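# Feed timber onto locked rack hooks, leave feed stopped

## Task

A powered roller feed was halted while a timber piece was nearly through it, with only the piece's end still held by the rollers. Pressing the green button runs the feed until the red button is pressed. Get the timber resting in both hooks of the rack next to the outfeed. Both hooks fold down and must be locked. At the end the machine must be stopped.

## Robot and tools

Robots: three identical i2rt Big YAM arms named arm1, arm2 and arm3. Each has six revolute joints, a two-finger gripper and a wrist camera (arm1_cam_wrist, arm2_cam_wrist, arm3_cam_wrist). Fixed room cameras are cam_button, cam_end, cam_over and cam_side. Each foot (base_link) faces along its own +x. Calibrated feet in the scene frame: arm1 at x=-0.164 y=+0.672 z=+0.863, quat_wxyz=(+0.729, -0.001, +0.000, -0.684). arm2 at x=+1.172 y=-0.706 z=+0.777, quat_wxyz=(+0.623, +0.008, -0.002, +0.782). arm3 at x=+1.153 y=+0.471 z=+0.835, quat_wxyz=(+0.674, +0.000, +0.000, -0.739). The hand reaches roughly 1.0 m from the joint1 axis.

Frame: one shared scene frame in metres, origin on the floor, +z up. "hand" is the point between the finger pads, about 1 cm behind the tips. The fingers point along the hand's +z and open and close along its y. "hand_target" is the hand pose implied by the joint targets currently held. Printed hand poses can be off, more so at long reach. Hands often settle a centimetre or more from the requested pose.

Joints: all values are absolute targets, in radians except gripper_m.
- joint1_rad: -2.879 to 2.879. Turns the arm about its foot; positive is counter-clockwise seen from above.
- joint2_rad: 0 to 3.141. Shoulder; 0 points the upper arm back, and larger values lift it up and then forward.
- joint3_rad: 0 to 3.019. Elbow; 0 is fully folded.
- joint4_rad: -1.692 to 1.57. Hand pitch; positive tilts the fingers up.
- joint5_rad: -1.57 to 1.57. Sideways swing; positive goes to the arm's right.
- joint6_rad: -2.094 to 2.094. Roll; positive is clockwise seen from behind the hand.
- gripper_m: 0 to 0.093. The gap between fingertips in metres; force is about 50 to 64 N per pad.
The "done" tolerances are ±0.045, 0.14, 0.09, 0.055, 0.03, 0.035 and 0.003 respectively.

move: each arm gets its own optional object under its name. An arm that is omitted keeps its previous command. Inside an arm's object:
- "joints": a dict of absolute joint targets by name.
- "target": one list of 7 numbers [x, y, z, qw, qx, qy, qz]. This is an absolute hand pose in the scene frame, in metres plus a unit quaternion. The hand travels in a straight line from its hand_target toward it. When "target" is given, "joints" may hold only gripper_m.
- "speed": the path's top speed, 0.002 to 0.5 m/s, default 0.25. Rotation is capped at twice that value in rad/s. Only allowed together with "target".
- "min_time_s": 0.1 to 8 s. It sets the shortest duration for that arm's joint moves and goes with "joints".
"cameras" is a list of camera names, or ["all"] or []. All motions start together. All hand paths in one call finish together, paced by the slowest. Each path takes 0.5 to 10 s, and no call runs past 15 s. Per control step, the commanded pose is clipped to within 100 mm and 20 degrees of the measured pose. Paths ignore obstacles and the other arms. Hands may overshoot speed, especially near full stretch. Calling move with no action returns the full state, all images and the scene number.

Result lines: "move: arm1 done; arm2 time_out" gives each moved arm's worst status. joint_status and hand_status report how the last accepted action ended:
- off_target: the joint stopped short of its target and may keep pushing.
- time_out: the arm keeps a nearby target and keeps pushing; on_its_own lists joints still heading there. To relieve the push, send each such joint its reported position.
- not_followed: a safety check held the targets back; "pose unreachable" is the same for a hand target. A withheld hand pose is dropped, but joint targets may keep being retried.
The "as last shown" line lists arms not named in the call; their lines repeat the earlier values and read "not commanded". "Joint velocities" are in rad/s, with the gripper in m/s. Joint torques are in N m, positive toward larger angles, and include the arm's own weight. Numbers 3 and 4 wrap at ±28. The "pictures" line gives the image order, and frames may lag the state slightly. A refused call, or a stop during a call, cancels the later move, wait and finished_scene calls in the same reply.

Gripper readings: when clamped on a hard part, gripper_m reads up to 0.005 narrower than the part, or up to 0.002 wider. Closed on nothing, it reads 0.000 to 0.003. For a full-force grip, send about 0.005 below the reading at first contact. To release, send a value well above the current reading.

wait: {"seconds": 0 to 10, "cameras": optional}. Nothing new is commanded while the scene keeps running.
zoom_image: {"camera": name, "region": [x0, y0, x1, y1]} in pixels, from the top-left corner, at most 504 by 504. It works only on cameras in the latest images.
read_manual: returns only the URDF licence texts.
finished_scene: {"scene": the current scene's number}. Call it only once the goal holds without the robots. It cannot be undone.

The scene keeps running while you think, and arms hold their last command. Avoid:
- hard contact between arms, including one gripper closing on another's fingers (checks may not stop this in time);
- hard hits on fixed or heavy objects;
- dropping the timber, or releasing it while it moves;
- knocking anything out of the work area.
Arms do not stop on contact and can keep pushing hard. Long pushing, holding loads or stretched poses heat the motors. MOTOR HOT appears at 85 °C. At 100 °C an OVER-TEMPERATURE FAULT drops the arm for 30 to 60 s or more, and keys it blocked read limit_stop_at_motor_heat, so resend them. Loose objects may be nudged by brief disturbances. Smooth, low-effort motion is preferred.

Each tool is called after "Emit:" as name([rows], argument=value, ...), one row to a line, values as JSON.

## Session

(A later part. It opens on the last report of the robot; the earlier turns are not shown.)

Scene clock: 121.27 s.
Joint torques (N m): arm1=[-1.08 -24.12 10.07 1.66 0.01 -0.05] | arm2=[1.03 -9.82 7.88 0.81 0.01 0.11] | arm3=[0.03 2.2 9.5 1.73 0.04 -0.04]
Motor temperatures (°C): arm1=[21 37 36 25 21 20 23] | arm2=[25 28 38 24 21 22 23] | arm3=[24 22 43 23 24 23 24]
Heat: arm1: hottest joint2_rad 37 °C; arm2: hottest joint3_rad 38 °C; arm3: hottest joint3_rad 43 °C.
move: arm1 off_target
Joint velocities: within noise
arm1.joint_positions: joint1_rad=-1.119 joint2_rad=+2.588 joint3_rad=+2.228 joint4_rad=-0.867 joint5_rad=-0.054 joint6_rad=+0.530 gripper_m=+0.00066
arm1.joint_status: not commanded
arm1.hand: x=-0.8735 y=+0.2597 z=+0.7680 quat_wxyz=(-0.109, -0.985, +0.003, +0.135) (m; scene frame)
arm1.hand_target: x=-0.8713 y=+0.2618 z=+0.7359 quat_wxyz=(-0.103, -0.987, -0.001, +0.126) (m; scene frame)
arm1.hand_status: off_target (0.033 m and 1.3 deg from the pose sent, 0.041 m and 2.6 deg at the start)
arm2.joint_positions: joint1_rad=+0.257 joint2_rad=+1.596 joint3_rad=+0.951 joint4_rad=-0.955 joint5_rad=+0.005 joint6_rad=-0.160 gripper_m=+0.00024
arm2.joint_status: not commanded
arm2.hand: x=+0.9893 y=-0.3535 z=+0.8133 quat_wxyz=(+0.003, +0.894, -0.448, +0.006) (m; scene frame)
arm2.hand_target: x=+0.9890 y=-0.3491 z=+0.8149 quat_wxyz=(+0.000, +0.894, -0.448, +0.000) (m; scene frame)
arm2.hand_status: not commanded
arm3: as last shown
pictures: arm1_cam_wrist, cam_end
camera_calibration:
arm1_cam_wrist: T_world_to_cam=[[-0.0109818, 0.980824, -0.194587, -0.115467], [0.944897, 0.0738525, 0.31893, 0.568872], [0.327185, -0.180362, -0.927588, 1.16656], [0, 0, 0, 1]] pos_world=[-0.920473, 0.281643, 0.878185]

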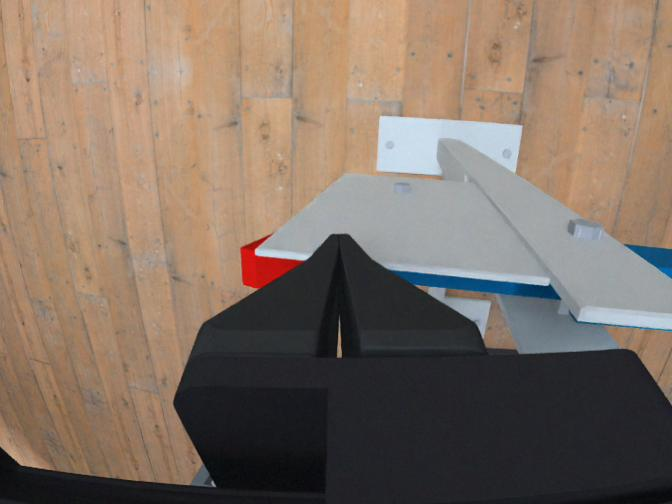

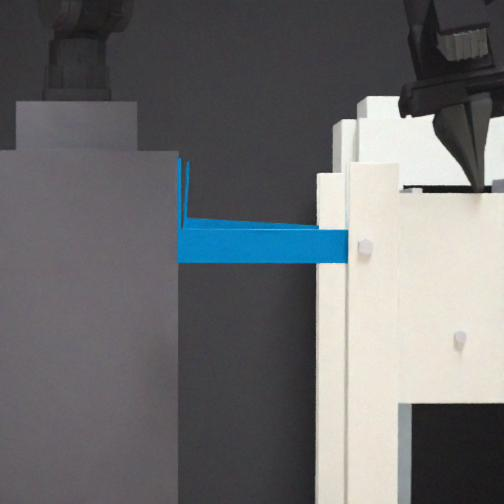

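Emit:
move(arm1={"target": [-0.848, 0.262, 0.795, -0.103, -0.987, -0.001, 0.126], "speed": 0.1}, cameras=[])

Emit:
move(arm1={"target": [-0.860, 0.262, 0.770, -0.103, -0.987, -0.001, 0.126], "speed": 0.08}, cameras=["arm1_cam_wrist"])

Scene clock: 128.03 s.
Joint torques (N m): arm1=[-0.03 -28.34 7.58 0.9 0.16 0.1] | arm2=[1.08 -9.82 7.87 0.81 0.01 0.11] | arm3=[-0.03 2.2 9.47 1.72 0.04 -0.04]
Motor temperatures (°C): arm1=[21 38 36 25 21 20 23] | arm2=[25 28 38 24 21 22 23] | arm3=[24 22 43 23 24 23 24]
Heat: arm1: hottest joint2_rad 38 °C; arm2: hottest joint3_rad 38 °C; arm3: hottest joint3_rad 43 °C.
move: arm1 off_target
Joint velocities: within noise
arm1.joint_positions: joint1_rad=-1.119 joint2_rad=+2.497 joint3_rad=+2.123 joint4_rad=-0.866 joint5_rad=-0.052 joint6_rad=+0.530 gripper_m=+0.00066
arm1.joint_status: not commanded
arm1.hand: x=-0.8566 y=+0.2696 z=+0.7935 quat_wxyz=(-0.105, -0.986, +0.003, +0.130) (m; scene frame)
arm1.hand_target: x=-0.8481 y=+0.2620 z=+0.7949 quat_wxyz=(-0.103, -0.987, -0.001, +0.126) (m; scene frame)
arm1.hand_status: off_target (0.012 m and 0.7 deg from the pose sent, 0.037 m and 1.3 deg at the start)
arm2, arm3: as last shown
pictures: none
No camera images: "cameras" was empty.

Scene clock: 129.23 s.
Joint torques (N m): arm1=[-0.5 -26.64 11.97 1.17 0.05 0.02] | arm2=[1.08 -9.82 7.87 0.81 0.01 0.11] | arm3=[-0.03 2.2 9.47 1.73 0.04 -0.04]
Motor temperatures (°C): arm1=[21 38 36 25 21 20 23] | arm2=[25 28 38 24 21 22 23] | arm3=[24 22 43 23 24 23 24]
Heat: arm1: hottest joint2_rad 38 °C; arm2: hottest joint3_rad 38 °C; arm3: hottest joint3_rad 43 °C.
move: arm1 off_target
Joint velocities: within noise
arm1.joint_positions: joint1_rad=-1.119 joint2_rad=+2.541 joint3_rad=+2.123 joint4_rad=-0.866 joint5_rad=-0.052 joint6_rad=+0.530 gripper_m=+0.00066
arm1.joint_status: not commanded
arm1.hand: x=-0.8483 y=+0.2743 z=+0.7595 quat_wxyz=(-0.094, -0.989, +0.003, +0.111) (m; scene frame)
arm1.hand_target: x=-0.8592 y=+0.2623 z=+0.7705 quat_wxyz=(-0.103, -0.987, -0.001, +0.126) (m; scene frame)
arm1.hand_status: off_target (0.020 m and 2.1 deg from the pose sent, 0.025 m and 0.7 deg at the start)
arm2, arm3: as last shown
pictures: arm1_cam_wrist
camera_calibration:
arm1_cam_wrist: T_world_to_cam=[[-0.00151974, 0.986193, -0.165593, -0.146584], [0.927852, 0.0631479, 0.367563, 0.498216], [0.372944, -0.153088, -0.915138, 1.17492], [0, 0, 0, 1]] pos_world=[-0.900672, 0.292963, 0.867811]

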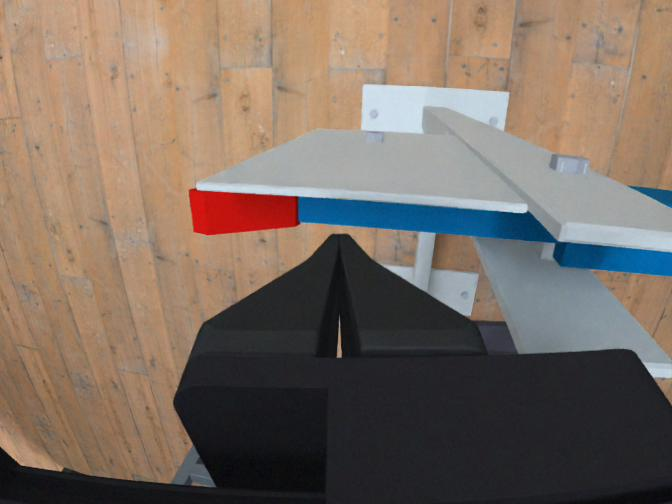

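Emit:
move(arm1={"target": [-0.870, 0.256, 0.735, -0.103, -0.987, -0.001, 0.126], "speed": 0.08}, cameras=["arm1_cam_wrist", "cam_end"])

Scene clock: 134.23 s.
Joint torques (N m): arm1=[-0.62 -26.05 13.34 1.25 0.06 0.03] | arm2=[1.08 -9.82 7.87 0.81 0.01 0.11] | arm3=[-0.03 2.2 9.48 1.72 0.05 -0.04]
Motor temperatures (°C): arm1=[21 38 36 25 21 20 23] | arm2=[25 28 38 24 21 22 23] | arm3=[24 22 43 23 24 23 24]
Heat: arm1: hottest joint2_rad 38 °C; arm2: hottest joint3_rad 38 °C; arm3: hottest joint3_rad 43 °C.
move: arm1 off_target
Joint velocities: within noise
arm1.joint_positions: joint1_rad=-1.119 joint2_rad=+2.616 joint3_rad=+2.185 joint4_rad=-0.859 joint5_rad=-0.052 joint6_rad=+0.530 gripper_m=+0.00066
arm1.joint_status: not commanded
arm1.hand: x=-0.8550 y=+0.2705 z=+0.7286 quat_wxyz=(-0.093, -0.990, +0.004, +0.109) (m; scene frame)
arm1.hand_target: x=-0.8686 y=+0.2567 z=+0.7357 quat_wxyz=(-0.103, -0.987, -0.001, +0.126) (m; scene frame)
arm1.hand_status: off_target (0.022 m and 2.4 deg from the pose sent, 0.038 m and 2.1 deg at the start)
arm2, arm3: as last shown
pictures: arm1_cam_wrist, cam_end
camera_calibration:
arm1_cam_wrist: T_world_to_cam=[[-0.000882576, 0.986604, -0.163132, -0.149312], [0.926253, 0.0622911, 0.371719, 0.51189], [0.376901, -0.150773, -0.9139, 1.15039], [0, 0, 0, 1]] pos_world=[-0.907854, 0.288874, 0.836706]

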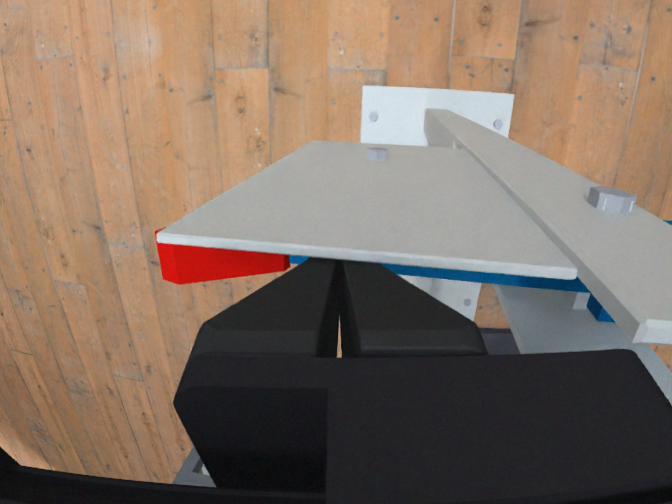

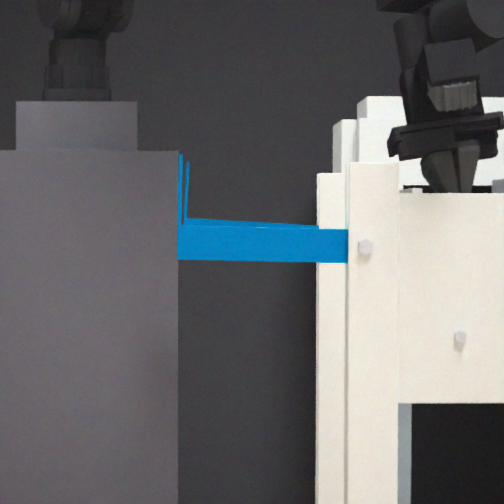

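Emit:
move(arm1={"target": [-0.866, 0.257, 0.665, -0.103, -0.987, -0.001, 0.126], "speed": 0.06}, cameras=["arm1_cam_wrist", "cam_end"])

Emit:
zoom_image(camera="cam_end", region=[150, 130, 420, 330])

Scene clock: 139.73 s.
Joint torques (N m): arm1=[-1.03 -20.42 10.24 5.11 0.18 -0.04] | arm2=[1.03 -9.82 7.87 0.81 0.01 0.11] | arm3=[-0.03 2.14 9.47 1.73 0.05 -0.04]
Motor temperatures (°C): arm1=[21 38 36 25 21 20 23] | arm2=[25 28 38 24 21 22 23] | arm3=[24 22 43 23 24 23 24]
Heat: arm1: hottest joint2_rad 38 °C; arm2: hottest joint3_rad 38 °C; arm3: hottest joint3_rad 43 °C.
move: arm1 off_target
Joint velocities: within noise
arm1.joint_positions: joint1_rad=-1.112 joint2_rad=+2.623 joint3_rad=+2.185 joint4_rad=-0.833 joint5_rad=-0.054 joint6_rad=+0.539 gripper_m=+0.00066
arm1.joint_status: not commanded
arm1.hand: x=-0.8555 y=+0.2631 z=+0.7245 quat_wxyz=(-0.099, -0.988, +0.004, +0.115) (m; scene frame)
arm1.hand_target: x=-0.8587 y=+0.2612 z=+0.6690 quat_wxyz=(-0.103, -0.987, -0.001, +0.126) (m; scene frame)
arm1.hand_status: off_target (0.061 m and 1.4 deg from the pose sent, 0.066 m and 2.4 deg at the start)
arm2: as last shown
arm3.joint_positions: joint1_rad=-0.368 joint2_rad=+0.600 joint3_rad=+1.340 joint4_rad=-1.367 joint5_rad=+0.054 joint6_rad=+0.173 gripper_m=+0.09396
arm3.joint_status: not commanded
arm3.hand: x=+1.0418 y=+0.2689 z=+1.3473 quat_wxyz=(-0.253, -0.800, -0.392, +0.378) (m; scene frame)
arm3.hand_target: x=+1.0427 y=+0.2708 z=+1.3562 quat_wxyz=(-0.259, -0.796, -0.390, +0.385) (m; scene frame)
arm3.hand_status: not commanded
pictures: arm1_cam_wrist, cam_end
camera_calibration:
arm1_cam_wrist: T_world_to_cam=[[-0.00222867, 0.984387, -0.176003, -0.133908], [0.93109, 0.066246, 0.358724, 0.526842], [0.364783, -0.163075, -0.9167, 1.14061], [0, 0, 0, 1]] pos_world=[-0.90691, 0.28292, 0.833035]

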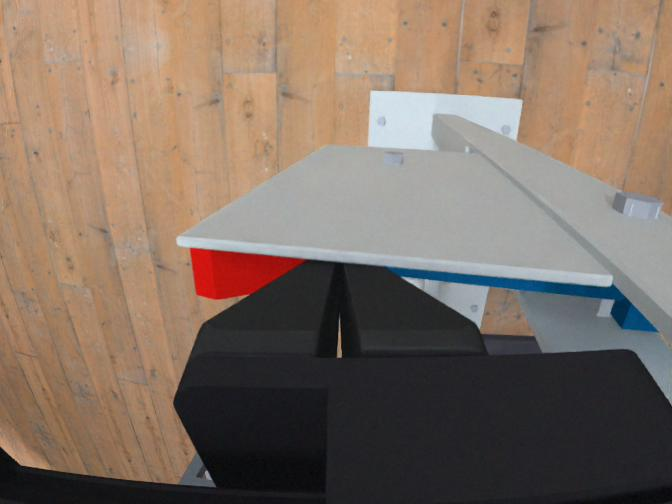

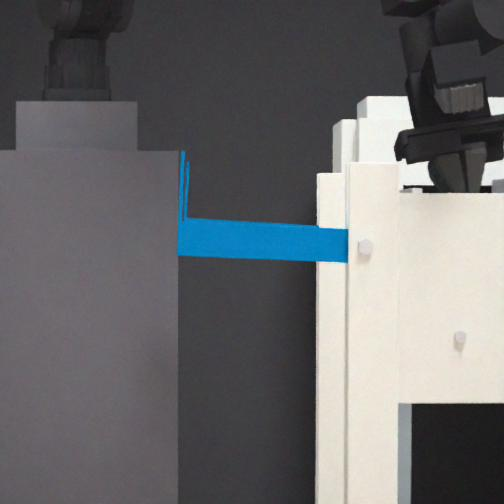

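Scaled by 1.867 from the camera's 504x504 image, which has a finer 720x720 frame.

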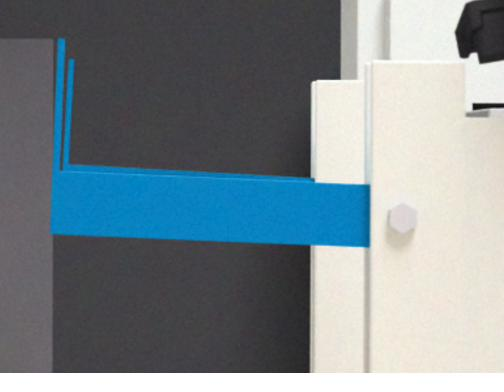

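Emit:
move(arm1={"target": [-0.866, 0.259, 0.640, -0.103, -0.987, -0.001, 0.126], "speed": 0.06}, cameras=[])

Emit:
move(arm1={"target": [-0.860, 0.275, 0.85, -0.103, -0.987, -0.001, 0.126], "speed": 0.2}, arm2={"target": [0.988, -0.350, 0.813, 0, 0.894, -0.448, 0], "speed": 0.1}, cameras=["arm1_cam_wrist", "cam_end", "arm2_cam_wrist"])

Scene clock: 145.47 s.
Joint torques (N m): arm1=[-1.2 -18.49 9.05 6.3 0.15 -0.15] | arm2=[1.03 -9.82 7.87 0.81 0.01 0.11] | arm3=[-0.03 2.2 9.5 1.7 0.05 -0.04]
Motor temperatures (°C): arm1=[21 39 36 25 21 20 23] | arm2=[25 28 38 24 21 22 23] | arm3=[24 22 43 23 24 23 24]
Heat: arm1: hottest joint2_rad 39 °C; arm2: hottest joint3_rad 38 °C; arm3: hottest joint3_rad 43 °C.
move: arm1 off_target
Joint velocities: within noise
arm1.joint_positions: joint1_rad=-1.111 joint2_rad=+2.622 joint3_rad=+2.179 joint4_rad=-0.820 joint5_rad=-0.054 joint6_rad=+0.545 gripper_m=+0.00066
arm1.joint_status: not commanded
arm1.hand: x=-0.8558 y=+0.2618 z=+0.7237 quat_wxyz=(-0.102, -0.988, +0.006, +0.118) (m; scene frame)
arm1.hand_target: x=-0.8539 y=+0.2659 z=+0.6471 quat_wxyz=(-0.102, -0.987, -0.001, +0.125) (m; scene frame)
arm1.hand_status: off_target (0.084 m and 1.2 deg from the pose sent, 0.085 m and 1.4 deg at the start)
arm2, arm3: as last shown
pictures: none
No camera images: "cameras" was empty.

Scene clock: 147.27 s.
Joint torques (N m): arm1=[-1.96 -26.7 10.8 0.79 -0.03 -0.08] | arm2=[1.32 -9.58 7.9 0.8 0 0.14] | arm3=[0.03 2.14 9.48 1.7 0.05 -0.04]
Motor temperatures (°C): arm1=[21 39 36 25 21 20 23] | arm2=[25 28 38 24 21 22 23] | arm3=[24 22 43 23 24 23 24]
Heat: arm1: hottest joint2_rad 39 °C; arm2: hottest joint3_rad 38 °C; arm3: hottest joint3_rad 43 °C.
move: arm1 off_target; arm2 done
Joint velocities: within noise
arm1.joint_positions: joint1_rad=-1.113 joint2_rad=+2.431 joint3_rad=+2.143 joint4_rad=-0.971 joint5_rad=-0.055 joint6_rad=+0.526 gripper_m=+0.00066
arm1.joint_status: not commanded
arm1.hand: x=-0.8491 y=+0.2681 z=+0.8461 quat_wxyz=(-0.102, -0.987, -0.002, +0.121) (m; scene frame)
arm1.hand_target: x=-0.8597 y=+0.2752 z=+0.8500 quat_wxyz=(-0.103, -0.987, -0.001, +0.126) (m; scene frame)
arm1.hand_status: off_target (0.013 m and 0.6 deg from the pose sent, 0.127 m and 1.2 deg at the start)
arm2.joint_positions: joint1_rad=+0.257 joint2_rad=+1.596 joint3_rad=+0.947 joint4_rad=-0.949 joint5_rad=+0.005 joint6_rad=-0.160 gripper_m=+0.00024
arm2.joint_status: not commanded
arm2.hand: x=+0.9894 y=-0.3538 z=+0.8122 quat_wxyz=(+0.003, +0.894, -0.448, +0.006) (m; scene frame)
arm2.hand_target: x=+0.9880 y=-0.3501 z=+0.8130 quat_wxyz=(+0.000, +0.894, -0.448, +0.000) (m; scene frame)
arm2.hand_status: done (0.004 m and 0.7 deg from the pose sent, 0.004 m and 0.8 deg at the start)
arm3: as last shown
pictures: arm1_cam_wrist, arm2_cam_wrist, cam_end
camera_calibration:
arm1_cam_wrist: T_world_to_cam=[[-0.0156977, 0.983677, -0.179259, -0.125987], [0.935009, 0.0779642, 0.345948, 0.487894], [0.354276, -0.162178, -0.92097, 1.24501], [0, 0, 0, 1]] pos_world=[-0.899239, 0.287805, 0.955244]
arm2_cam_wrist: T_world_to_cam=[[0.805472, 0.592633, 0.00101925, -0.586921], [0.476382, -0.648491, 0.593734, -1.17952], [0.352527, -0.47775, -0.804661, 0.263126], [0, 0, 0, 1]] pos_world=[0.941891, -0.291371, 0.912646]

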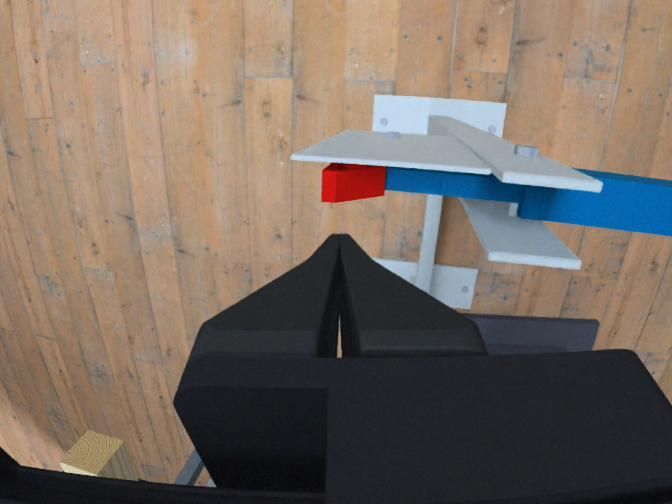

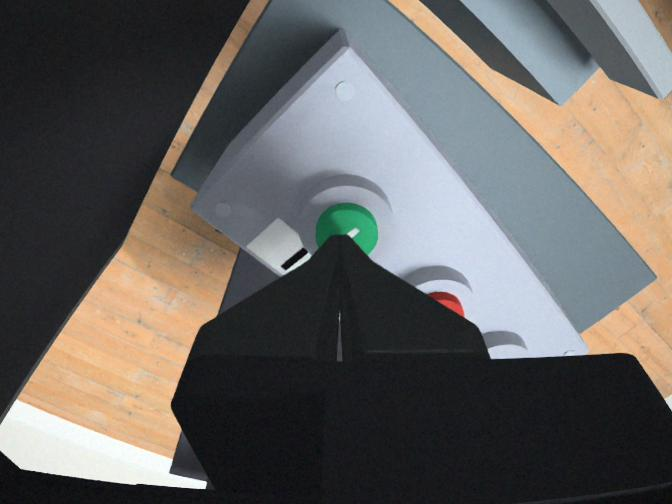

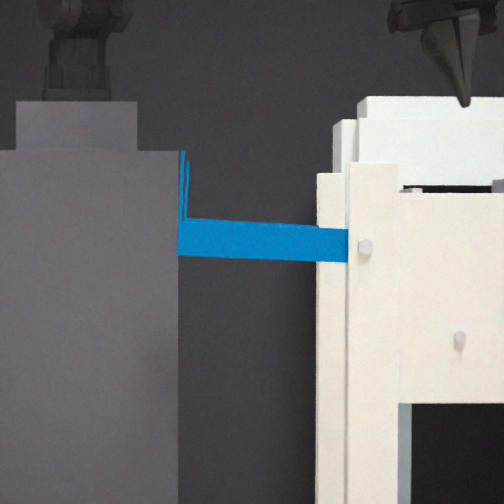

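Emit:
move(arm1={"target": [-0.085, -0.025, 0.95, 0, 1, 0, 0], "speed": 0.4, "joints": {"gripper_m": 0.093}}, cameras=["arm1_cam_wrist", "cam_over", "cam_side"])

Scene clock: 157.17 s.
Joint torques (N m): arm1=[-1.73 -23.53 13.08 0.08 0.08 0.2] | arm2=[1.32 -9.58 7.88 0.81 0 0.14] | arm3=[-0.03 2.14 9.47 1.74 0.05 -0.04]
Motor temperatures (°C): arm1=[21 41 37 25 21 20 23] | arm2=[25 28 39 24 21 22 23] | arm3=[24 22 43 23 24 23 24]
Heat: arm1: hottest joint2_rad 41 °C; arm2: hottest joint3_rad 39 °C; arm3: hottest joint3_rad 43 °C.
move: arm1 off_target
Joint velocities: within noise
arm1.joint_positions: joint1_rad=+0.059 joint2_rad=+2.262 joint3_rad=+2.123 joint4_rad=-1.461 joint5_rad=+0.000 joint6_rad=+1.672 gripper_m=+0.09293
arm1.joint_status: all done
arm1.hand: x=-0.0801 y=-0.0095 z=+0.9421 quat_wxyz=(+0.014, -1.000, -0.011, +0.002) (m; scene frame)
arm1.hand_target: x=-0.0852 y=-0.0241 z=+0.9502 quat_wxyz=(-0.001, -1.000, +0.000, +0.000) (m; scene frame)
arm1.hand_status: off_target (0.018 m and 2.1 deg from the pose sent, 0.825 m and 18.2 deg at the start; pose on its path clipped on 9 of 100 steps)
arm2, arm3: as last shown
pictures: arm1_cam_wrist, cam_over, cam_side
camera_calibration:
arm1_cam_wrist: T_world_to_cam=[[-0.0146213, 0.99856, 0.0516222, -0.0409789], [0.825798, -0.0170502, 0.563708, -0.457479], [0.563776, 0.0508717, -0.82436, 0.943804], [0, 0, 0, 1]] pos_world=[-0.154908, -0.0148932, 1.03803]

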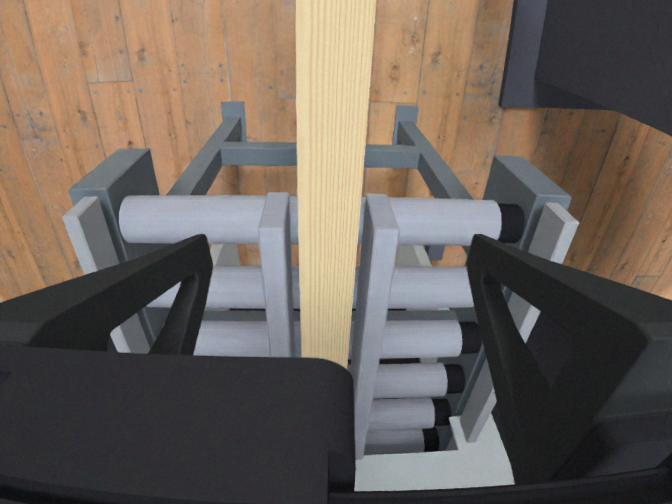

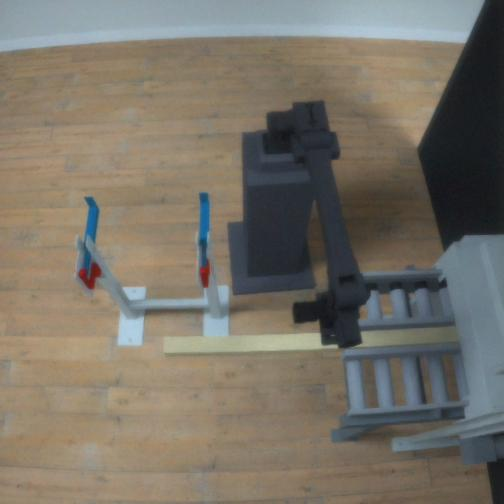

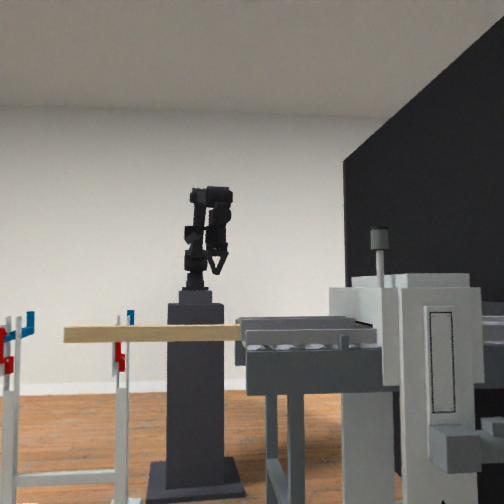

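Emit:
move(arm1={"target": [-0.076, -0.006, 0.80, 0, 1, 0, 0], "speed": 0.2}, cameras=["arm1_cam_wrist"])

Scene clock: 163.50 s.
Joint torques (N m): arm1=[-0.62 -24.18 7.43 0.81 0.08 0.19] | arm2=[1.32 -9.64 7.88 0.81 0.01 0.14] | arm3=[-0.03 2.2 9.48 1.74 0.05 -0.04]
Motor temperatures (°C): arm1=[21 41 37 25 21 20 23] | arm2=[25 28 39 24 21 22 23] | arm3=[24 22 43 23 24 23 24]
Heat: arm1: hottest joint2_rad 41 °C; arm2: hottest joint3_rad 39 °C; arm3: hottest joint3_rad 43 °C.
move: arm1 done
Joint velocities: within noise
arm1.joint_positions: joint1_rad=+0.059 joint2_rad=+2.355 joint3_rad=+1.919 joint4_rad=-1.135 joint5_rad=+0.000 joint6_rad=+1.688 gripper_m=+0.09293
arm1.joint_status: not commanded
arm1.hand: x=-0.0806 y=-0.0065 z=+0.8052 quat_wxyz=(+0.000, -1.000, -0.003, +0.001) (m; scene frame)
arm1.hand_target: x=-0.0760 y=-0.0060 z=+0.8001 quat_wxyz=(+0.000, -1.000, +0.000, +0.000) (m; scene frame)
arm1.hand_status: done (0.007 m and 0.3 deg from the pose sent, 0.142 m and 2.1 deg at the start)
arm2, arm3: as last shown
pictures: arm1_cam_wrist
camera_calibration:
arm1_cam_wrist: T_world_to_cam=[[0.00164162, 0.99973, 0.0231578, -0.0126773], [0.823684, -0.0144834, 0.566865, -0.382528], [0.567047, 0.0181442, -0.823485, 0.830297], [0, 0, 0, 1]] pos_world=[-0.155714, -0.00793148, 0.900872]

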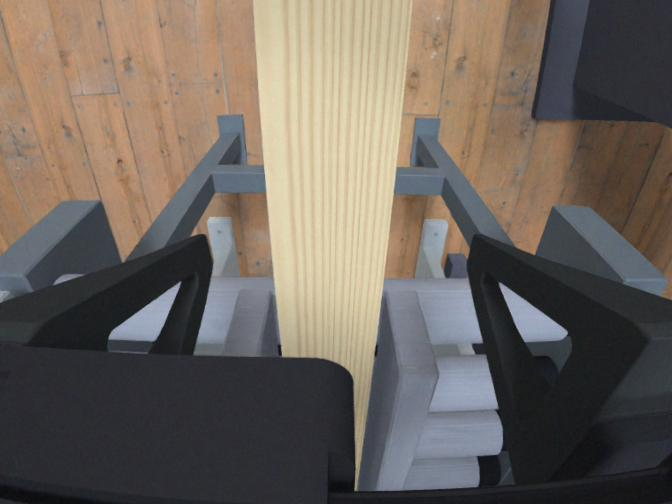

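Emit:
move(arm1={"target": [-0.082, -0.006, 0.712, 0, 1, 0, 0], "speed": 0.15}, arm2={"target": [0.987, -0.349, 0.810, 0, 0.894, -0.448, 0], "speed": 0.1}, cameras=["arm1_cam_wrist", "arm2_cam_wrist"])

Scene clock: 173.60 s.
Joint torques (N m): arm1=[-1.2 -24.94 7.47 0.73 0.09 0.11] | arm2=[1.38 -9.05 7.92 0.84 0 0.15] | arm3=[-0.03 2.2 9.47 1.73 0.04 -0.04]
Motor temperatures (°C): arm1=[21 42 37 25 21 20 23] | arm2=[25 28 39 24 21 22 23] | arm3=[24 22 44 23 24 23 24]
Heat: arm1: hottest joint2_rad 42 °C; arm2: hottest joint3_rad 39 °C; arm3: hottest joint3_rad 44 °C.
move: arm1 done; arm2 done
Joint velocities: within noise
arm1.joint_positions: joint1_rad=+0.059 joint2_rad=+2.484 joint3_rad=+1.898 joint4_rad=-0.996 joint5_rad=+0.000 joint6_rad=+1.688 gripper_m=+0.09293
arm1.joint_status: not commanded
arm1.hand: x=-0.0813 y=-0.0015 z=+0.7129 quat_wxyz=(+0.005, -1.000, -0.003, +0.001) (m; scene frame)
arm1.hand_target: x=-0.0820 y=-0.0059 z=+0.7120 quat_wxyz=(+0.000, -1.000, +0.000, +0.000) (m; scene frame)
arm1.hand_status: done (0.005 m and 0.7 deg from the pose sent, 0.093 m and 0.3 deg at the start)
arm2.joint_positions: joint1_rad=+0.257 joint2_rad=+1.596 joint3_rad=+0.947 joint4_rad=-0.942 joint5_rad=+0.005 joint6_rad=-0.160 gripper_m=+0.00024
arm2.joint_status: not commanded
arm2.hand: x=+0.9886 y=-0.3522 z=+0.8121 quat_wxyz=(+0.000, +0.894, -0.448, +0.003) (m; scene frame)
arm2.hand_target: x=+0.9871 y=-0.3491 z=+0.8100 quat_wxyz=(+0.000, +0.894, -0.448, +0.000) (m; scene frame)
arm2.hand_status: done (0.004 m and 0.3 deg from the pose sent, 0.006 m and 0.7 deg at the start)
arm3: as last shown
pictures: arm1_cam_wrist, arm2_cam_wrist
camera_calibration:
arm1_cam_wrist: T_world_to_cam=[[0.00174029, 0.999416, 0.0341128, -0.0232319], [0.824467, -0.0207387, 0.565529, -0.328523], [0.565907, 0.0271407, -0.824022, 0.754925], [0, 0, 0, 1]] pos_world=[-0.156321, -0.004084, 0.808657]
arm2_cam_wrist: T_world_to_cam=[[0.805496, 0.592598, 0.00206478, -0.588037], [0.478385, -0.652299, 0.587923, -1.1767], [0.349749, -0.472582, -0.808914, 0.27213], [0, 0, 0, 1]] pos_world=[0.941398, -0.290483, 0.913151]

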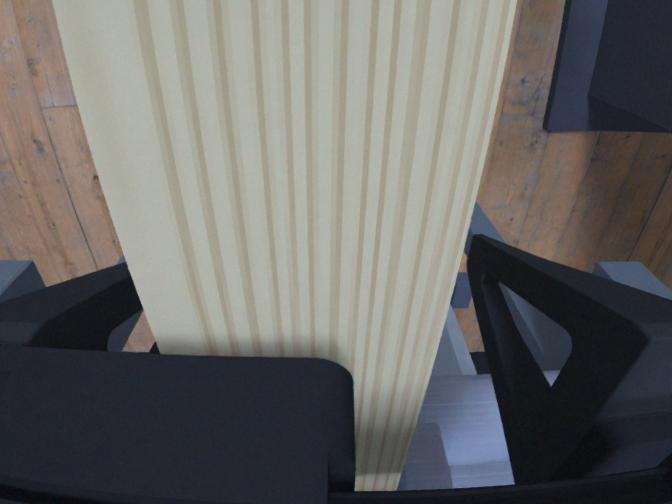

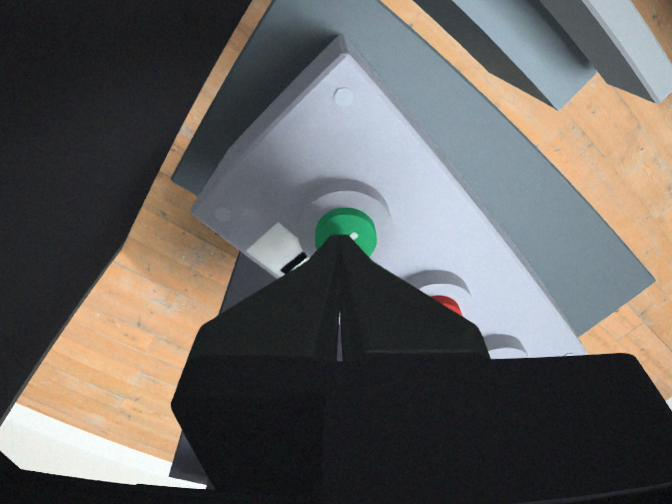

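Emit:
move(arm1={"target": [-0.093, -0.020, 0.712, 0, 1, 0, 0], "speed": 0.08}, cameras=["arm1_cam_wrist"])

Scene clock: 179.60 s.
Joint torques (N m): arm1=[-2.02 -23.94 10.76 0.1 0.11 -0.06] | arm2=[1.44 -9.05 7.92 0.83 0 0.15] | arm3=[-0.03 2.14 9.48 1.73 0.05 -0.04]
Motor temperatures (°C): arm1=[21 41 36 25 21 20 22] | arm2=[25 28 39 24 21 22 23] | arm3=[24 22 44 23 24 23 24]
Heat: arm1: hottest joint2_rad 41 °C; arm2: hottest joint3_rad 39 °C; arm3: hottest joint3_rad 44 °C.
move: arm1 off_target
Joint velocities: within noise
arm1.joint_positions: joint1_rad=+0.053 joint2_rad=+2.498 joint3_rad=+1.920 joint4_rad=-1.013 joint5_rad=+0.000 joint6_rad=+1.685 gripper_m=+0.09293
arm1.joint_status: not commanded
arm1.hand: x=-0.0852 y=-0.0039 z=+0.7105 quat_wxyz=(+0.010, -1.000, -0.001, +0.002) (m; scene frame)
arm1.hand_target: x=-0.0933 y=-0.0194 z=+0.7125 quat_wxyz=(-0.001, -1.000, +0.000, +0.000) (m; scene frame)
arm1.hand_status: off_target (0.018 m and 1.1 deg from the pose sent, 0.022 m and 0.7 deg at the start)
arm2, arm3: as last shown
pictures: arm1_cam_wrist
camera_calibration:
arm1_cam_wrist: T_world_to_cam=[[0.00476792, 0.99907, 0.0428476, -0.0267444], [0.824941, -0.0281476, 0.564517, -0.323297], [0.565198, 0.0326552, -0.824308, 0.755411], [0, 0, 0, 1]] pos_world=[-0.160129, -0.00704859, 0.806345]

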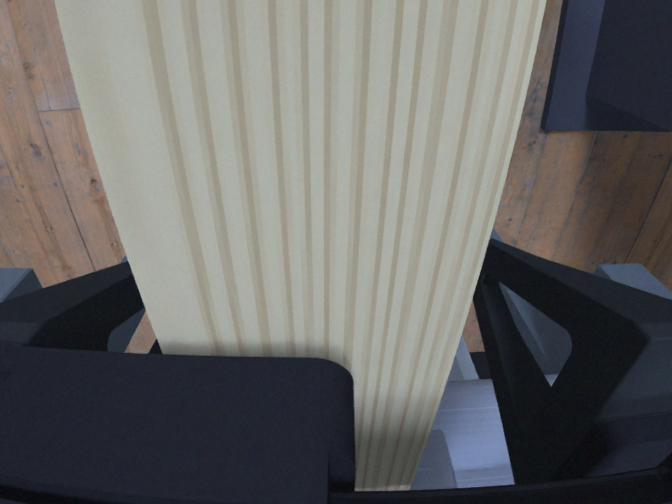

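Emit:
move(arm1={"joints": {"gripper_m": 0.040}}, arm2={"target": [0.987, -0.350, 0.806, 0, 0.894, -0.448, 0], "speed": 0.1}, cameras=["arm1_cam_wrist", "cam_side"])

Scene clock: 184.30 s.
Joint torques (N m): arm1=[-2.02 -24.41 10.18 -0.01 0.13 -0.14] | arm2=[1.49 -8.64 7.86 0.83 0 0.16] | arm3=[0.03 2.2 9.47 1.73 0.05 -0.04]
Motor temperatures (°C): arm1=[21 40 36 25 21 20 22] | arm2=[25 28 39 24 21 22 23] | arm3=[24 22 44 23 24 23 24]
Heat: arm1: hottest joint2_rad 40 °C; arm2: hottest joint3_rad 39 °C; arm3: hottest joint3_rad 44 °C.
move: arm1 off_target; arm2 done
Joint velocities: within noise
arm1.joint_positions: joint1_rad=+0.053 joint2_rad=+2.503 joint3_rad=+1.930 joint4_rad=-1.011 joint5_rad=+0.000 joint6_rad=+1.692 gripper_m=+0.04921
arm1.joint_status: gripper_m off_target (ended at +0.04924, target +0.04000)
arm1.hand: x=-0.0846 y=-0.0076 z=+0.7107 quat_wxyz=(+0.006, -1.000, +0.002, +0.001) (m; scene frame)
arm1.hand_target: x=-0.0932 y=-0.0192 z=+0.7123 quat_wxyz=(+0.000, -1.000, +0.000, +0.000) (m; scene frame)
arm1.hand_status: not commanded
arm2.joint_positions: joint1_rad=+0.257 joint2_rad=+1.596 joint3_rad=+0.941 joint4_rad=-0.930 joint5_rad=+0.005 joint6_rad=-0.160 gripper_m=+0.00024
arm2.joint_status: not commanded
arm2.hand: x=+0.9887 y=-0.3523 z=+0.8102 quat_wxyz=(-0.001, +0.894, -0.448, +0.000) (m; scene frame)
arm2.hand_target: x=+0.9871 y=-0.3501 z=+0.8060 quat_wxyz=(+0.000, +0.894, -0.448, +0.000) (m; scene frame)
arm2.hand_status: done (0.005 m and 0.1 deg from the pose sent, 0.007 m and 0.3 deg at the start)
arm3: as last shown
pictures: arm1_cam_wrist, cam_side
camera_calibration:
arm1_cam_wrist: T_world_to_cam=[[0.0119594, 0.999289, 0.0357526, -0.0173471], [0.823878, -0.0301093, 0.565967, -0.325173], [0.566641, 0.0226872, -0.823652, 0.755049], [0, 0, 0, 1]] pos_world=[-0.159731, -0.00958585, 0.806555]

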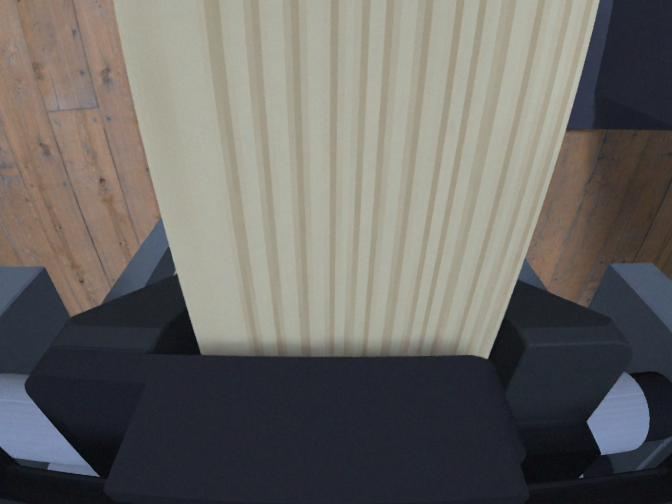

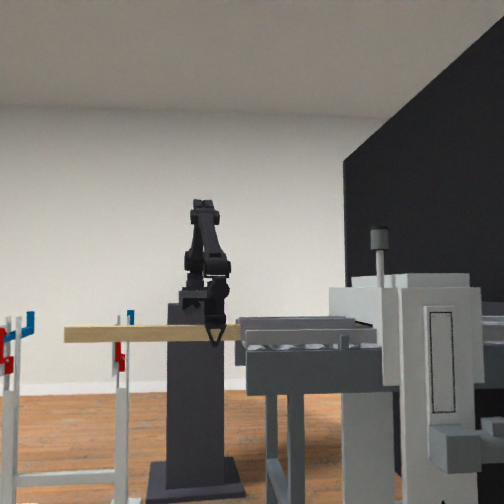

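Emit:
move(arm1={"target": [-0.086, -0.012, 0.775, 0, 1, 0, 0], "speed": 0.07}, cameras=[])

Emit:
move(arm1={"target": [-0.146, -0.014, 0.788, 0, 1, 0, 0], "speed": 0.04}, arm2={"target": [0.988, -0.348, 0.760, 0, 0.894, -0.448, 0], "speed": 0.06}, cameras=["cam_side", "cam_button", "cam_over"])

Scene clock: 191.93 s.
Joint torques (N m): arm1=[-1.26 -32.85 7.3 -2.51 0.23 -0.09] | arm2=[1.44 -8.7 7.87 0.85 0 0.16] | arm3=[0.03 2.2 9.47 1.73 0.05 -0.04]
Motor temperatures (°C): arm1=[21 40 37 25 21 20 23] | arm2=[25 28 39 24 21 22 23] | arm3=[24 22 44 23 24 23 24]
Heat: arm1: hottest joint2_rad 40 °C; arm2: hottest joint3_rad 39 °C; arm3: hottest joint3_rad 44 °C.
move: arm1 off_target
Joint velocities: within noise
arm1.joint_positions: joint1_rad=+0.053 joint2_rad=+2.498 joint3_rad=+1.930 joint4_rad=-1.027 joint5_rad=-0.002 joint6_rad=+1.699 gripper_m=+0.04921
arm1.joint_status: not commanded
arm1.hand: x=-0.0846 y=-0.0049 z=+0.7138 quat_wxyz=(+0.012, -1.000, +0.006, +0.001) (m; scene frame)
arm1.hand_target: x=-0.0860 y=-0.0123 z=+0.7717 quat_wxyz=(+0.000, -1.000, +0.000, +0.000) (m; scene frame)
arm1.hand_status: off_target (0.062 m and 1.5 deg from the pose sent, 0.064 m and 0.7 deg at the start)
arm2: as last shown
arm3.joint_positions: joint1_rad=-0.368 joint2_rad=+0.600 joint3_rad=+1.340 joint4_rad=-1.367 joint5_rad=+0.054 joint6_rad=+0.173 gripper_m=+0.09396
arm3.joint_status: not commanded
arm3.hand: x=+1.0418 y=+0.2689 z=+1.3473 quat_wxyz=(-0.253, -0.800, -0.392, +0.378) (m; scene frame)
arm3.hand_target: x=+1.0427 y=+0.2708 z=+1.3562 quat_wxyz=(-0.259, -0.796, -0.390, +0.385) (m; scene frame)
arm3.hand_status: not commanded
pictures: none
No camera images: "cameras" was empty.

Scene clock: 194.20 s.
Joint torques (N m): arm1=[-2.02 -33.85 7.23 -1.36 0.29 -0.44] | arm2=[1.08 -4.37 5.37 2.07 -0.01 0.12] | arm3=[-0.03 2.2 9.48 1.73 0.05 -0.04]
Motor temperatures (°C): arm1=[21 40 37 25 21 20 23] | arm2=[25 28 39 24 21 22 23] | arm3=[24 22 44 23 24 23 24]
Heat: arm1: hottest joint2_rad 40 °C; arm2: hottest joint3_rad 39 °C; arm3: hottest joint3_rad 44 °C.
move: arm1 off_target; arm2 off_target
Joint velocities: within noise
arm1.joint_positions: joint1_rad=-0.022 joint2_rad=+2.486 joint3_rad=+1.916 joint4_rad=-1.068 joint5_rad=-0.001 joint6_rad=+1.646 gripper_m=+0.04921
arm1.joint_status: not commanded
arm1.hand: x=-0.1363 y=+0.0039 z=+0.7183 quat_wxyz=(+0.033, -0.999, +0.017, +0.002) (m; scene frame)
arm1.hand_target: x=-0.1459 y=-0.0131 z=+0.7846 quat_wxyz=(+0.000, -1.000, +0.001, +0.001) (m; scene frame)
arm1.hand_status: off_target (0.073 m and 4.2 deg from the pose sent, 0.097 m and 1.5 deg at the start)
arm2.joint_positions: joint1_rad=+0.257 joint2_rad=+1.608 joint3_rad=+0.928 joint4_rad=-0.838 joint5_rad=+0.005 joint6_rad=-0.160 gripper_m=+0.00024
arm2.joint_status: not commanded
arm2.hand: x=+0.9816 y=-0.3388 z=+0.8020 quat_wxyz=(-0.021, +0.894, -0.448, -0.027) (m; scene frame)
arm2.hand_target: x=+0.9894 y=-0.3510 z=+0.7637 quat_wxyz=(+0.000, +0.894, -0.448, +0.000) (m; scene frame)
arm2.hand_status: off_target (0.044 m and 3.9 deg from the pose sent, 0.050 m and 0.1 deg at the start)
arm3: as last shown
pictures: cam_button, cam_over, cam_side

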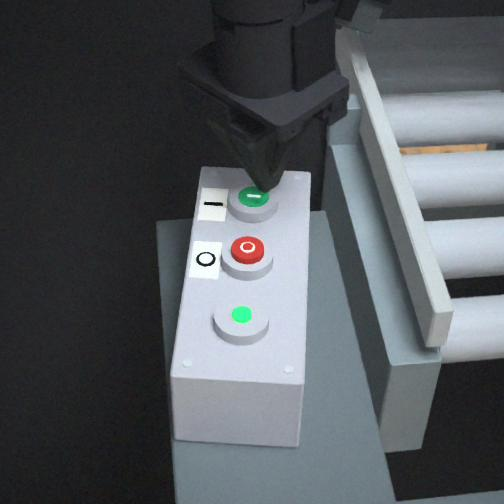

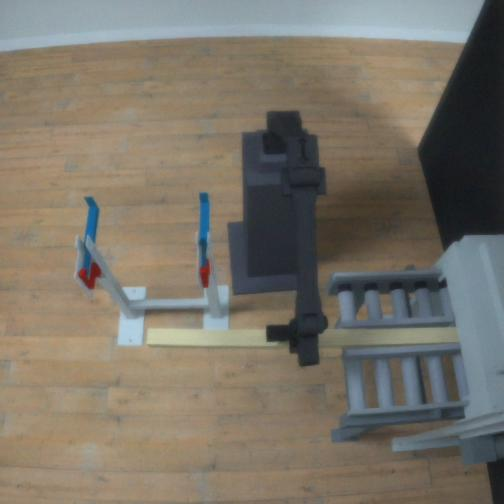

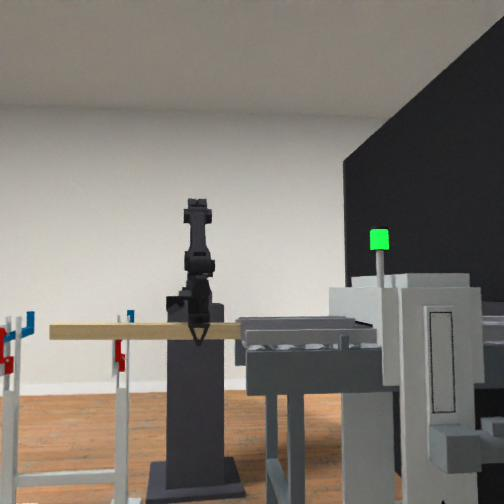

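Emit:
move(arm1={"target": [-0.225, -0.018, 0.795, 0.015, 0.9998, 0.012, 0], "speed": 0.06}, arm2={"target": [1.041, -0.354, 0.840, 0, 0.894, -0.448, 0], "speed": 0.12}, cameras=["arm2_cam_wrist", "cam_over", "cam_side"])

Emit:
zoom_image(camera="cam_over", region=[230, 280, 490, 400])

Scene clock: 199.43 s.
Joint torques (N m): arm1=[-1.61 -34.78 7.75 -0.5 0.23 -0.81] | arm2=[1.08 -10.29 8.96 0.14 0.13 0.07] | arm3=[0.03 2.14 9.47 1.74 0.04 -0.04]
Motor temperatures (°C): arm1=[21 42 36 25 21 20 23] | arm2=[25 28 39 24 21 22 23] | arm3=[24 22 44 23 24 23 24]
Heat: arm1: hottest joint2_rad 42 °C; arm2: hottest joint3_rad 39 °C; arm3: hottest joint3_rad 44 °C.
move: arm1 off_target; arm2 off_target
Joint velocities: within noise
arm1.joint_positions: joint1_rad=-0.143 joint2_rad=+2.483 joint3_rad=+1.901 joint4_rad=-1.065 joint5_rad=+0.000 joint6_rad=+1.543 gripper_m=+0.04921
arm1.joint_status: not commanded
arm1.hand: x=-0.2169 y=+0.0108 z=+0.7156 quat_wxyz=(+0.038, -0.999, +0.026, -0.002) (m; scene frame)
arm1.hand_target: x=-0.2249 y=-0.0158 z=+0.7921 quat_wxyz=(-0.014, -1.000, -0.011, +0.003) (m; scene frame)
arm1.hand_status: off_target (0.085 m and 7.4 deg from the pose sent, 0.119 m and 6.4 deg at the start)
arm2.joint_positions: joint1_rad=+0.141 joint2_rad=+1.515 joint3_rad=+0.898 joint4_rad=-1.001 joint5_rad=+0.004 joint6_rad=-0.274 gripper_m=+0.00024
arm2.joint_status: not commanded
arm2.hand: x=+1.0416 y=-0.3622 z=+0.8267 quat_wxyz=(+0.011, +0.893, -0.449, +0.012) (m; scene frame)
arm2.hand_target: x=+1.0411 y=-0.3542 z=+0.8398 quat_wxyz=(+0.000, +0.894, -0.448, +0.000) (m; scene frame)
arm2.hand_status: off_target (0.016 m and 1.9 deg from the pose sent, 0.072 m and 3.9 deg at the start)
arm3: as last shown
pictures: arm2_cam_wrist, cam_over, cam_side
camera_calibration:
arm2_cam_wrist: T_world_to_cam=[[0.807044, 0.590423, -0.00900221, -0.61819], [0.472748, -0.636909, 0.608979, -1.2231], [0.353822, -0.495729, -0.793135, 0.234972], [0, 0, 0, 1]] pos_world=[0.993985, -0.297526, 0.925641]

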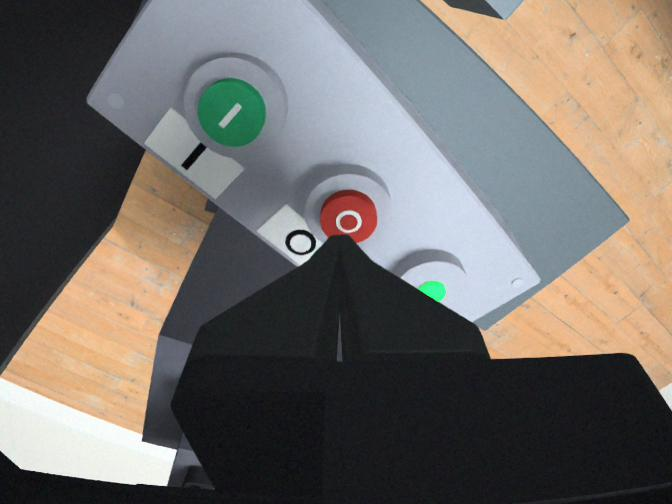

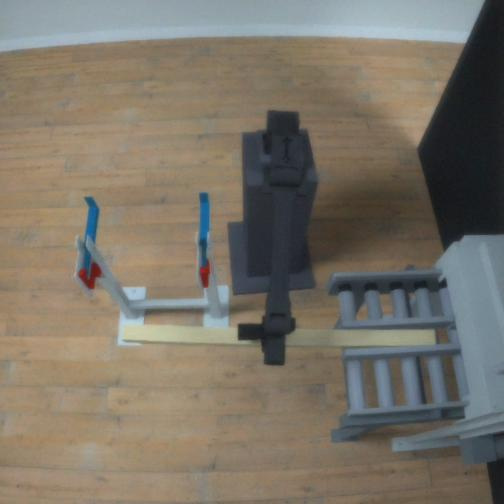

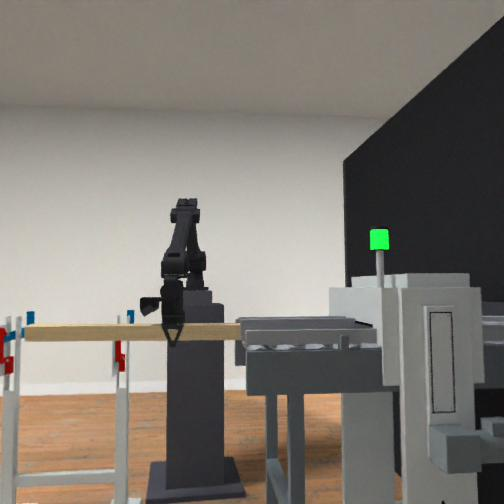

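Scaled by 1.938 from the camera's 504x504 image, which has a finer 720x720 frame.

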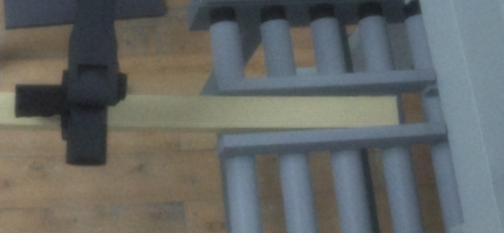

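Emit:
move(arm1={"target": [-0.235, -0.028, 0.86, 0.03, 0.999, 0.025, 0], "speed": 0.08}, arm2={"target": [1.043, -0.357, 0.760, 0, 0.894, -0.448, 0], "speed": 0.1}, cameras=["cam_button", "cam_side", "cam_over"])

Scene clock: 213.60 s.
Joint torques (N m): arm1=[-1.85 -35.55 9.68 -1.48 -0.28 -0.85] | arm2=[0.97 -5.25 4.94 0.53 0.19 0.1] | arm3=[-0.03 2.2 9.47 1.73 0.05 -0.04]
Motor temperatures (°C): arm1=[21 46 36 25 21 21 24] | arm2=[25 29 40 24 21 22 23] | arm3=[24 22 44 23 24 23 24]
Heat: arm1: hottest joint2_rad 46 °C; arm2: hottest joint3_rad 40 °C; arm3: hottest joint3_rad 44 °C.
move: arm1 off_target; arm2 off_target
Joint velocities: within noise
arm1.joint_positions: joint1_rad=-0.155 joint2_rad=+2.425 joint3_rad=+1.894 joint4_rad=-1.091 joint5_rad=+0.008 joint6_rad=+1.507 gripper_m=+0.04921
arm1.joint_status: not commanded
arm1.hand: x=-0.2265 y=+0.0064 z=+0.7507 quat_wxyz=(+0.026, -1.000, +0.014, +0.002) (m; scene frame)
arm1.hand_target: x=-0.2335 y=-0.0202 z=+0.8416 quat_wxyz=(-0.030, -0.999, -0.024, +0.003) (m; scene frame)
arm1.hand_status: off_target (0.115 m and 7.8 deg from the pose sent, 0.151 m and 9.7 deg at the start; pose on its path clipped on 44 of 52 steps)
arm2.joint_positions: joint1_rad=+0.139 joint2_rad=+1.570 joint3_rad=+0.847 joint4_rad=-0.771 joint5_rad=+0.001 joint6_rad=-0.278 gripper_m=+0.00024
arm2.joint_status: not commanded
arm2.hand: x=+1.0319 y=-0.3367 z=+0.7928 quat_wxyz=(-0.030, +0.893, -0.448, -0.035) (m; scene frame)
arm2.hand_target: x=+1.0432 y=-0.3586 z=+0.7630 quat_wxyz=(+0.000, +0.894, -0.448, +0.000) (m; scene frame)
arm2.hand_status: off_target (0.040 m and 5.3 deg from the pose sent, 0.067 m and 1.9 deg at the start)
arm3: as last shown
pictures: cam_button, cam_over, cam_side

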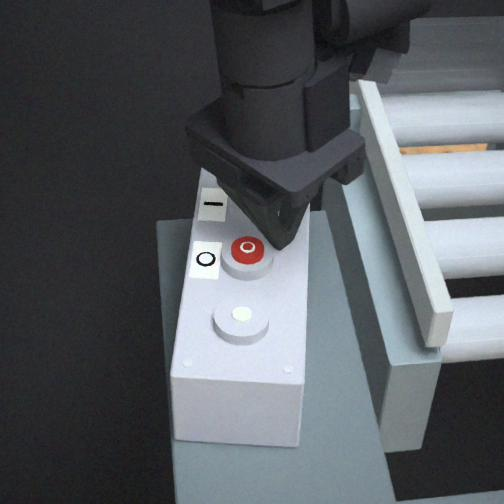

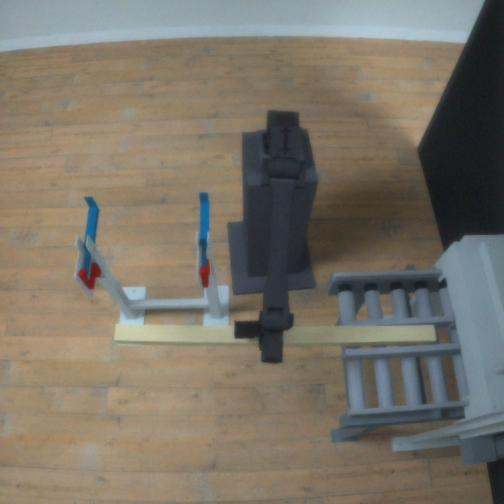

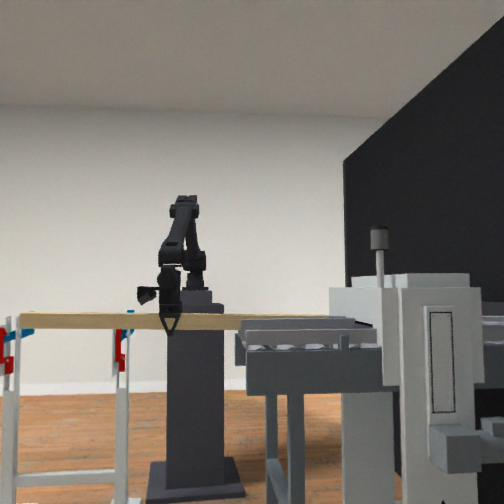

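Emit:
move(arm1={"target": [-0.255, 0.01, 1.03, 0.03, 0.999, 0.012, 0], "speed": 0.08}, arm2={"target": [1.034, -0.345, 0.90, 0, 0.894, -0.448, 0], "speed": 0.15}, cameras=["cam_button", "cam_side", "cam_over"])

Scene clock: 222.83 s.
Joint torques (N m): arm1=[-2.2 -32.62 12.21 -0.46 -0.25 -0.09] | arm2=[1.9 -10.05 12.25 0.14 0.17 0.21] | arm3=[-0.03 2.2 9.47 1.73 0.05 -0.04]
Motor temperatures (°C): arm1=[21 48 36 25 21 21 24] | arm2=[25 29 40 24 21 22 23] | arm3=[24 22 44 23 24 23 24]
Heat: arm1: hottest joint2_rad 48 °C; arm2: hottest joint3_rad 40 °C; arm3: hottest joint3_rad 44 °C.
move: arm1 off_target; arm2 off_target
Joint velocities: within noise
arm1.joint_positions: joint1_rad=-0.178 joint2_rad=+2.162 joint3_rad=+1.751 joint4_rad=-1.257 joint5_rad=+0.002 joint6_rad=+1.432 gripper_m=+0.04921
arm1.joint_status: not commanded
arm1.hand: x=-0.2346 y=+0.0609 z=+0.8715 quat_wxyz=(+0.048, -0.999, -0.013, -0.005) (m; scene frame)
arm1.hand_target: x=-0.2459 y=+0.0366 z=+0.9634 quat_wxyz=(-0.030, -0.999, -0.012, +0.001) (m; scene frame)
arm1.hand_status: off_target (0.168 m and 9.0 deg from the pose sent, 0.281 m and 7.0 deg at the start; pose on its path clipped on 110 of 112 steps)
arm2.joint_positions: joint1_rad=+0.139 joint2_rad=+1.460 joint3_rad=+0.983 joint4_rad=-1.175 joint5_rad=+0.002 joint6_rad=-0.278 gripper_m=+0.00024
arm2.joint_status: not commanded
arm2.hand: x=+1.0428 y=-0.3641 z=+0.8748 quat_wxyz=(+0.024, +0.894, -0.448, +0.024) (m; scene frame)
arm2.hand_target: x=+1.0344 y=-0.3461 z=+0.9002 quat_wxyz=(+0.000, +0.894, -0.448, +0.000) (m; scene frame)
arm2.hand_status: off_target (0.033 m and 3.8 deg from the pose sent, 0.108 m and 5.3 deg at the start)
arm3: as last shown
pictures: cam_button, cam_over, cam_side

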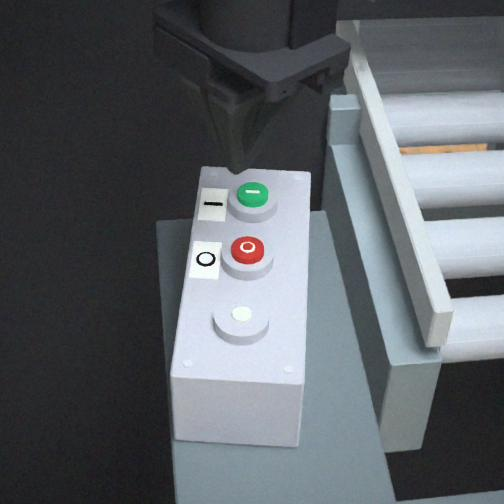

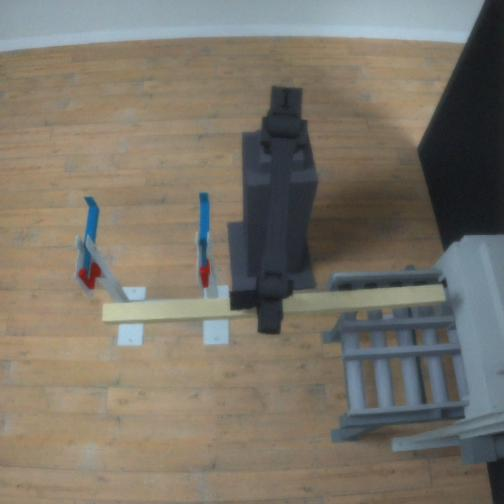

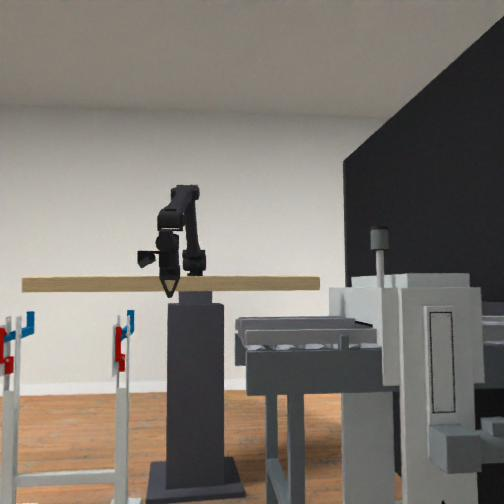

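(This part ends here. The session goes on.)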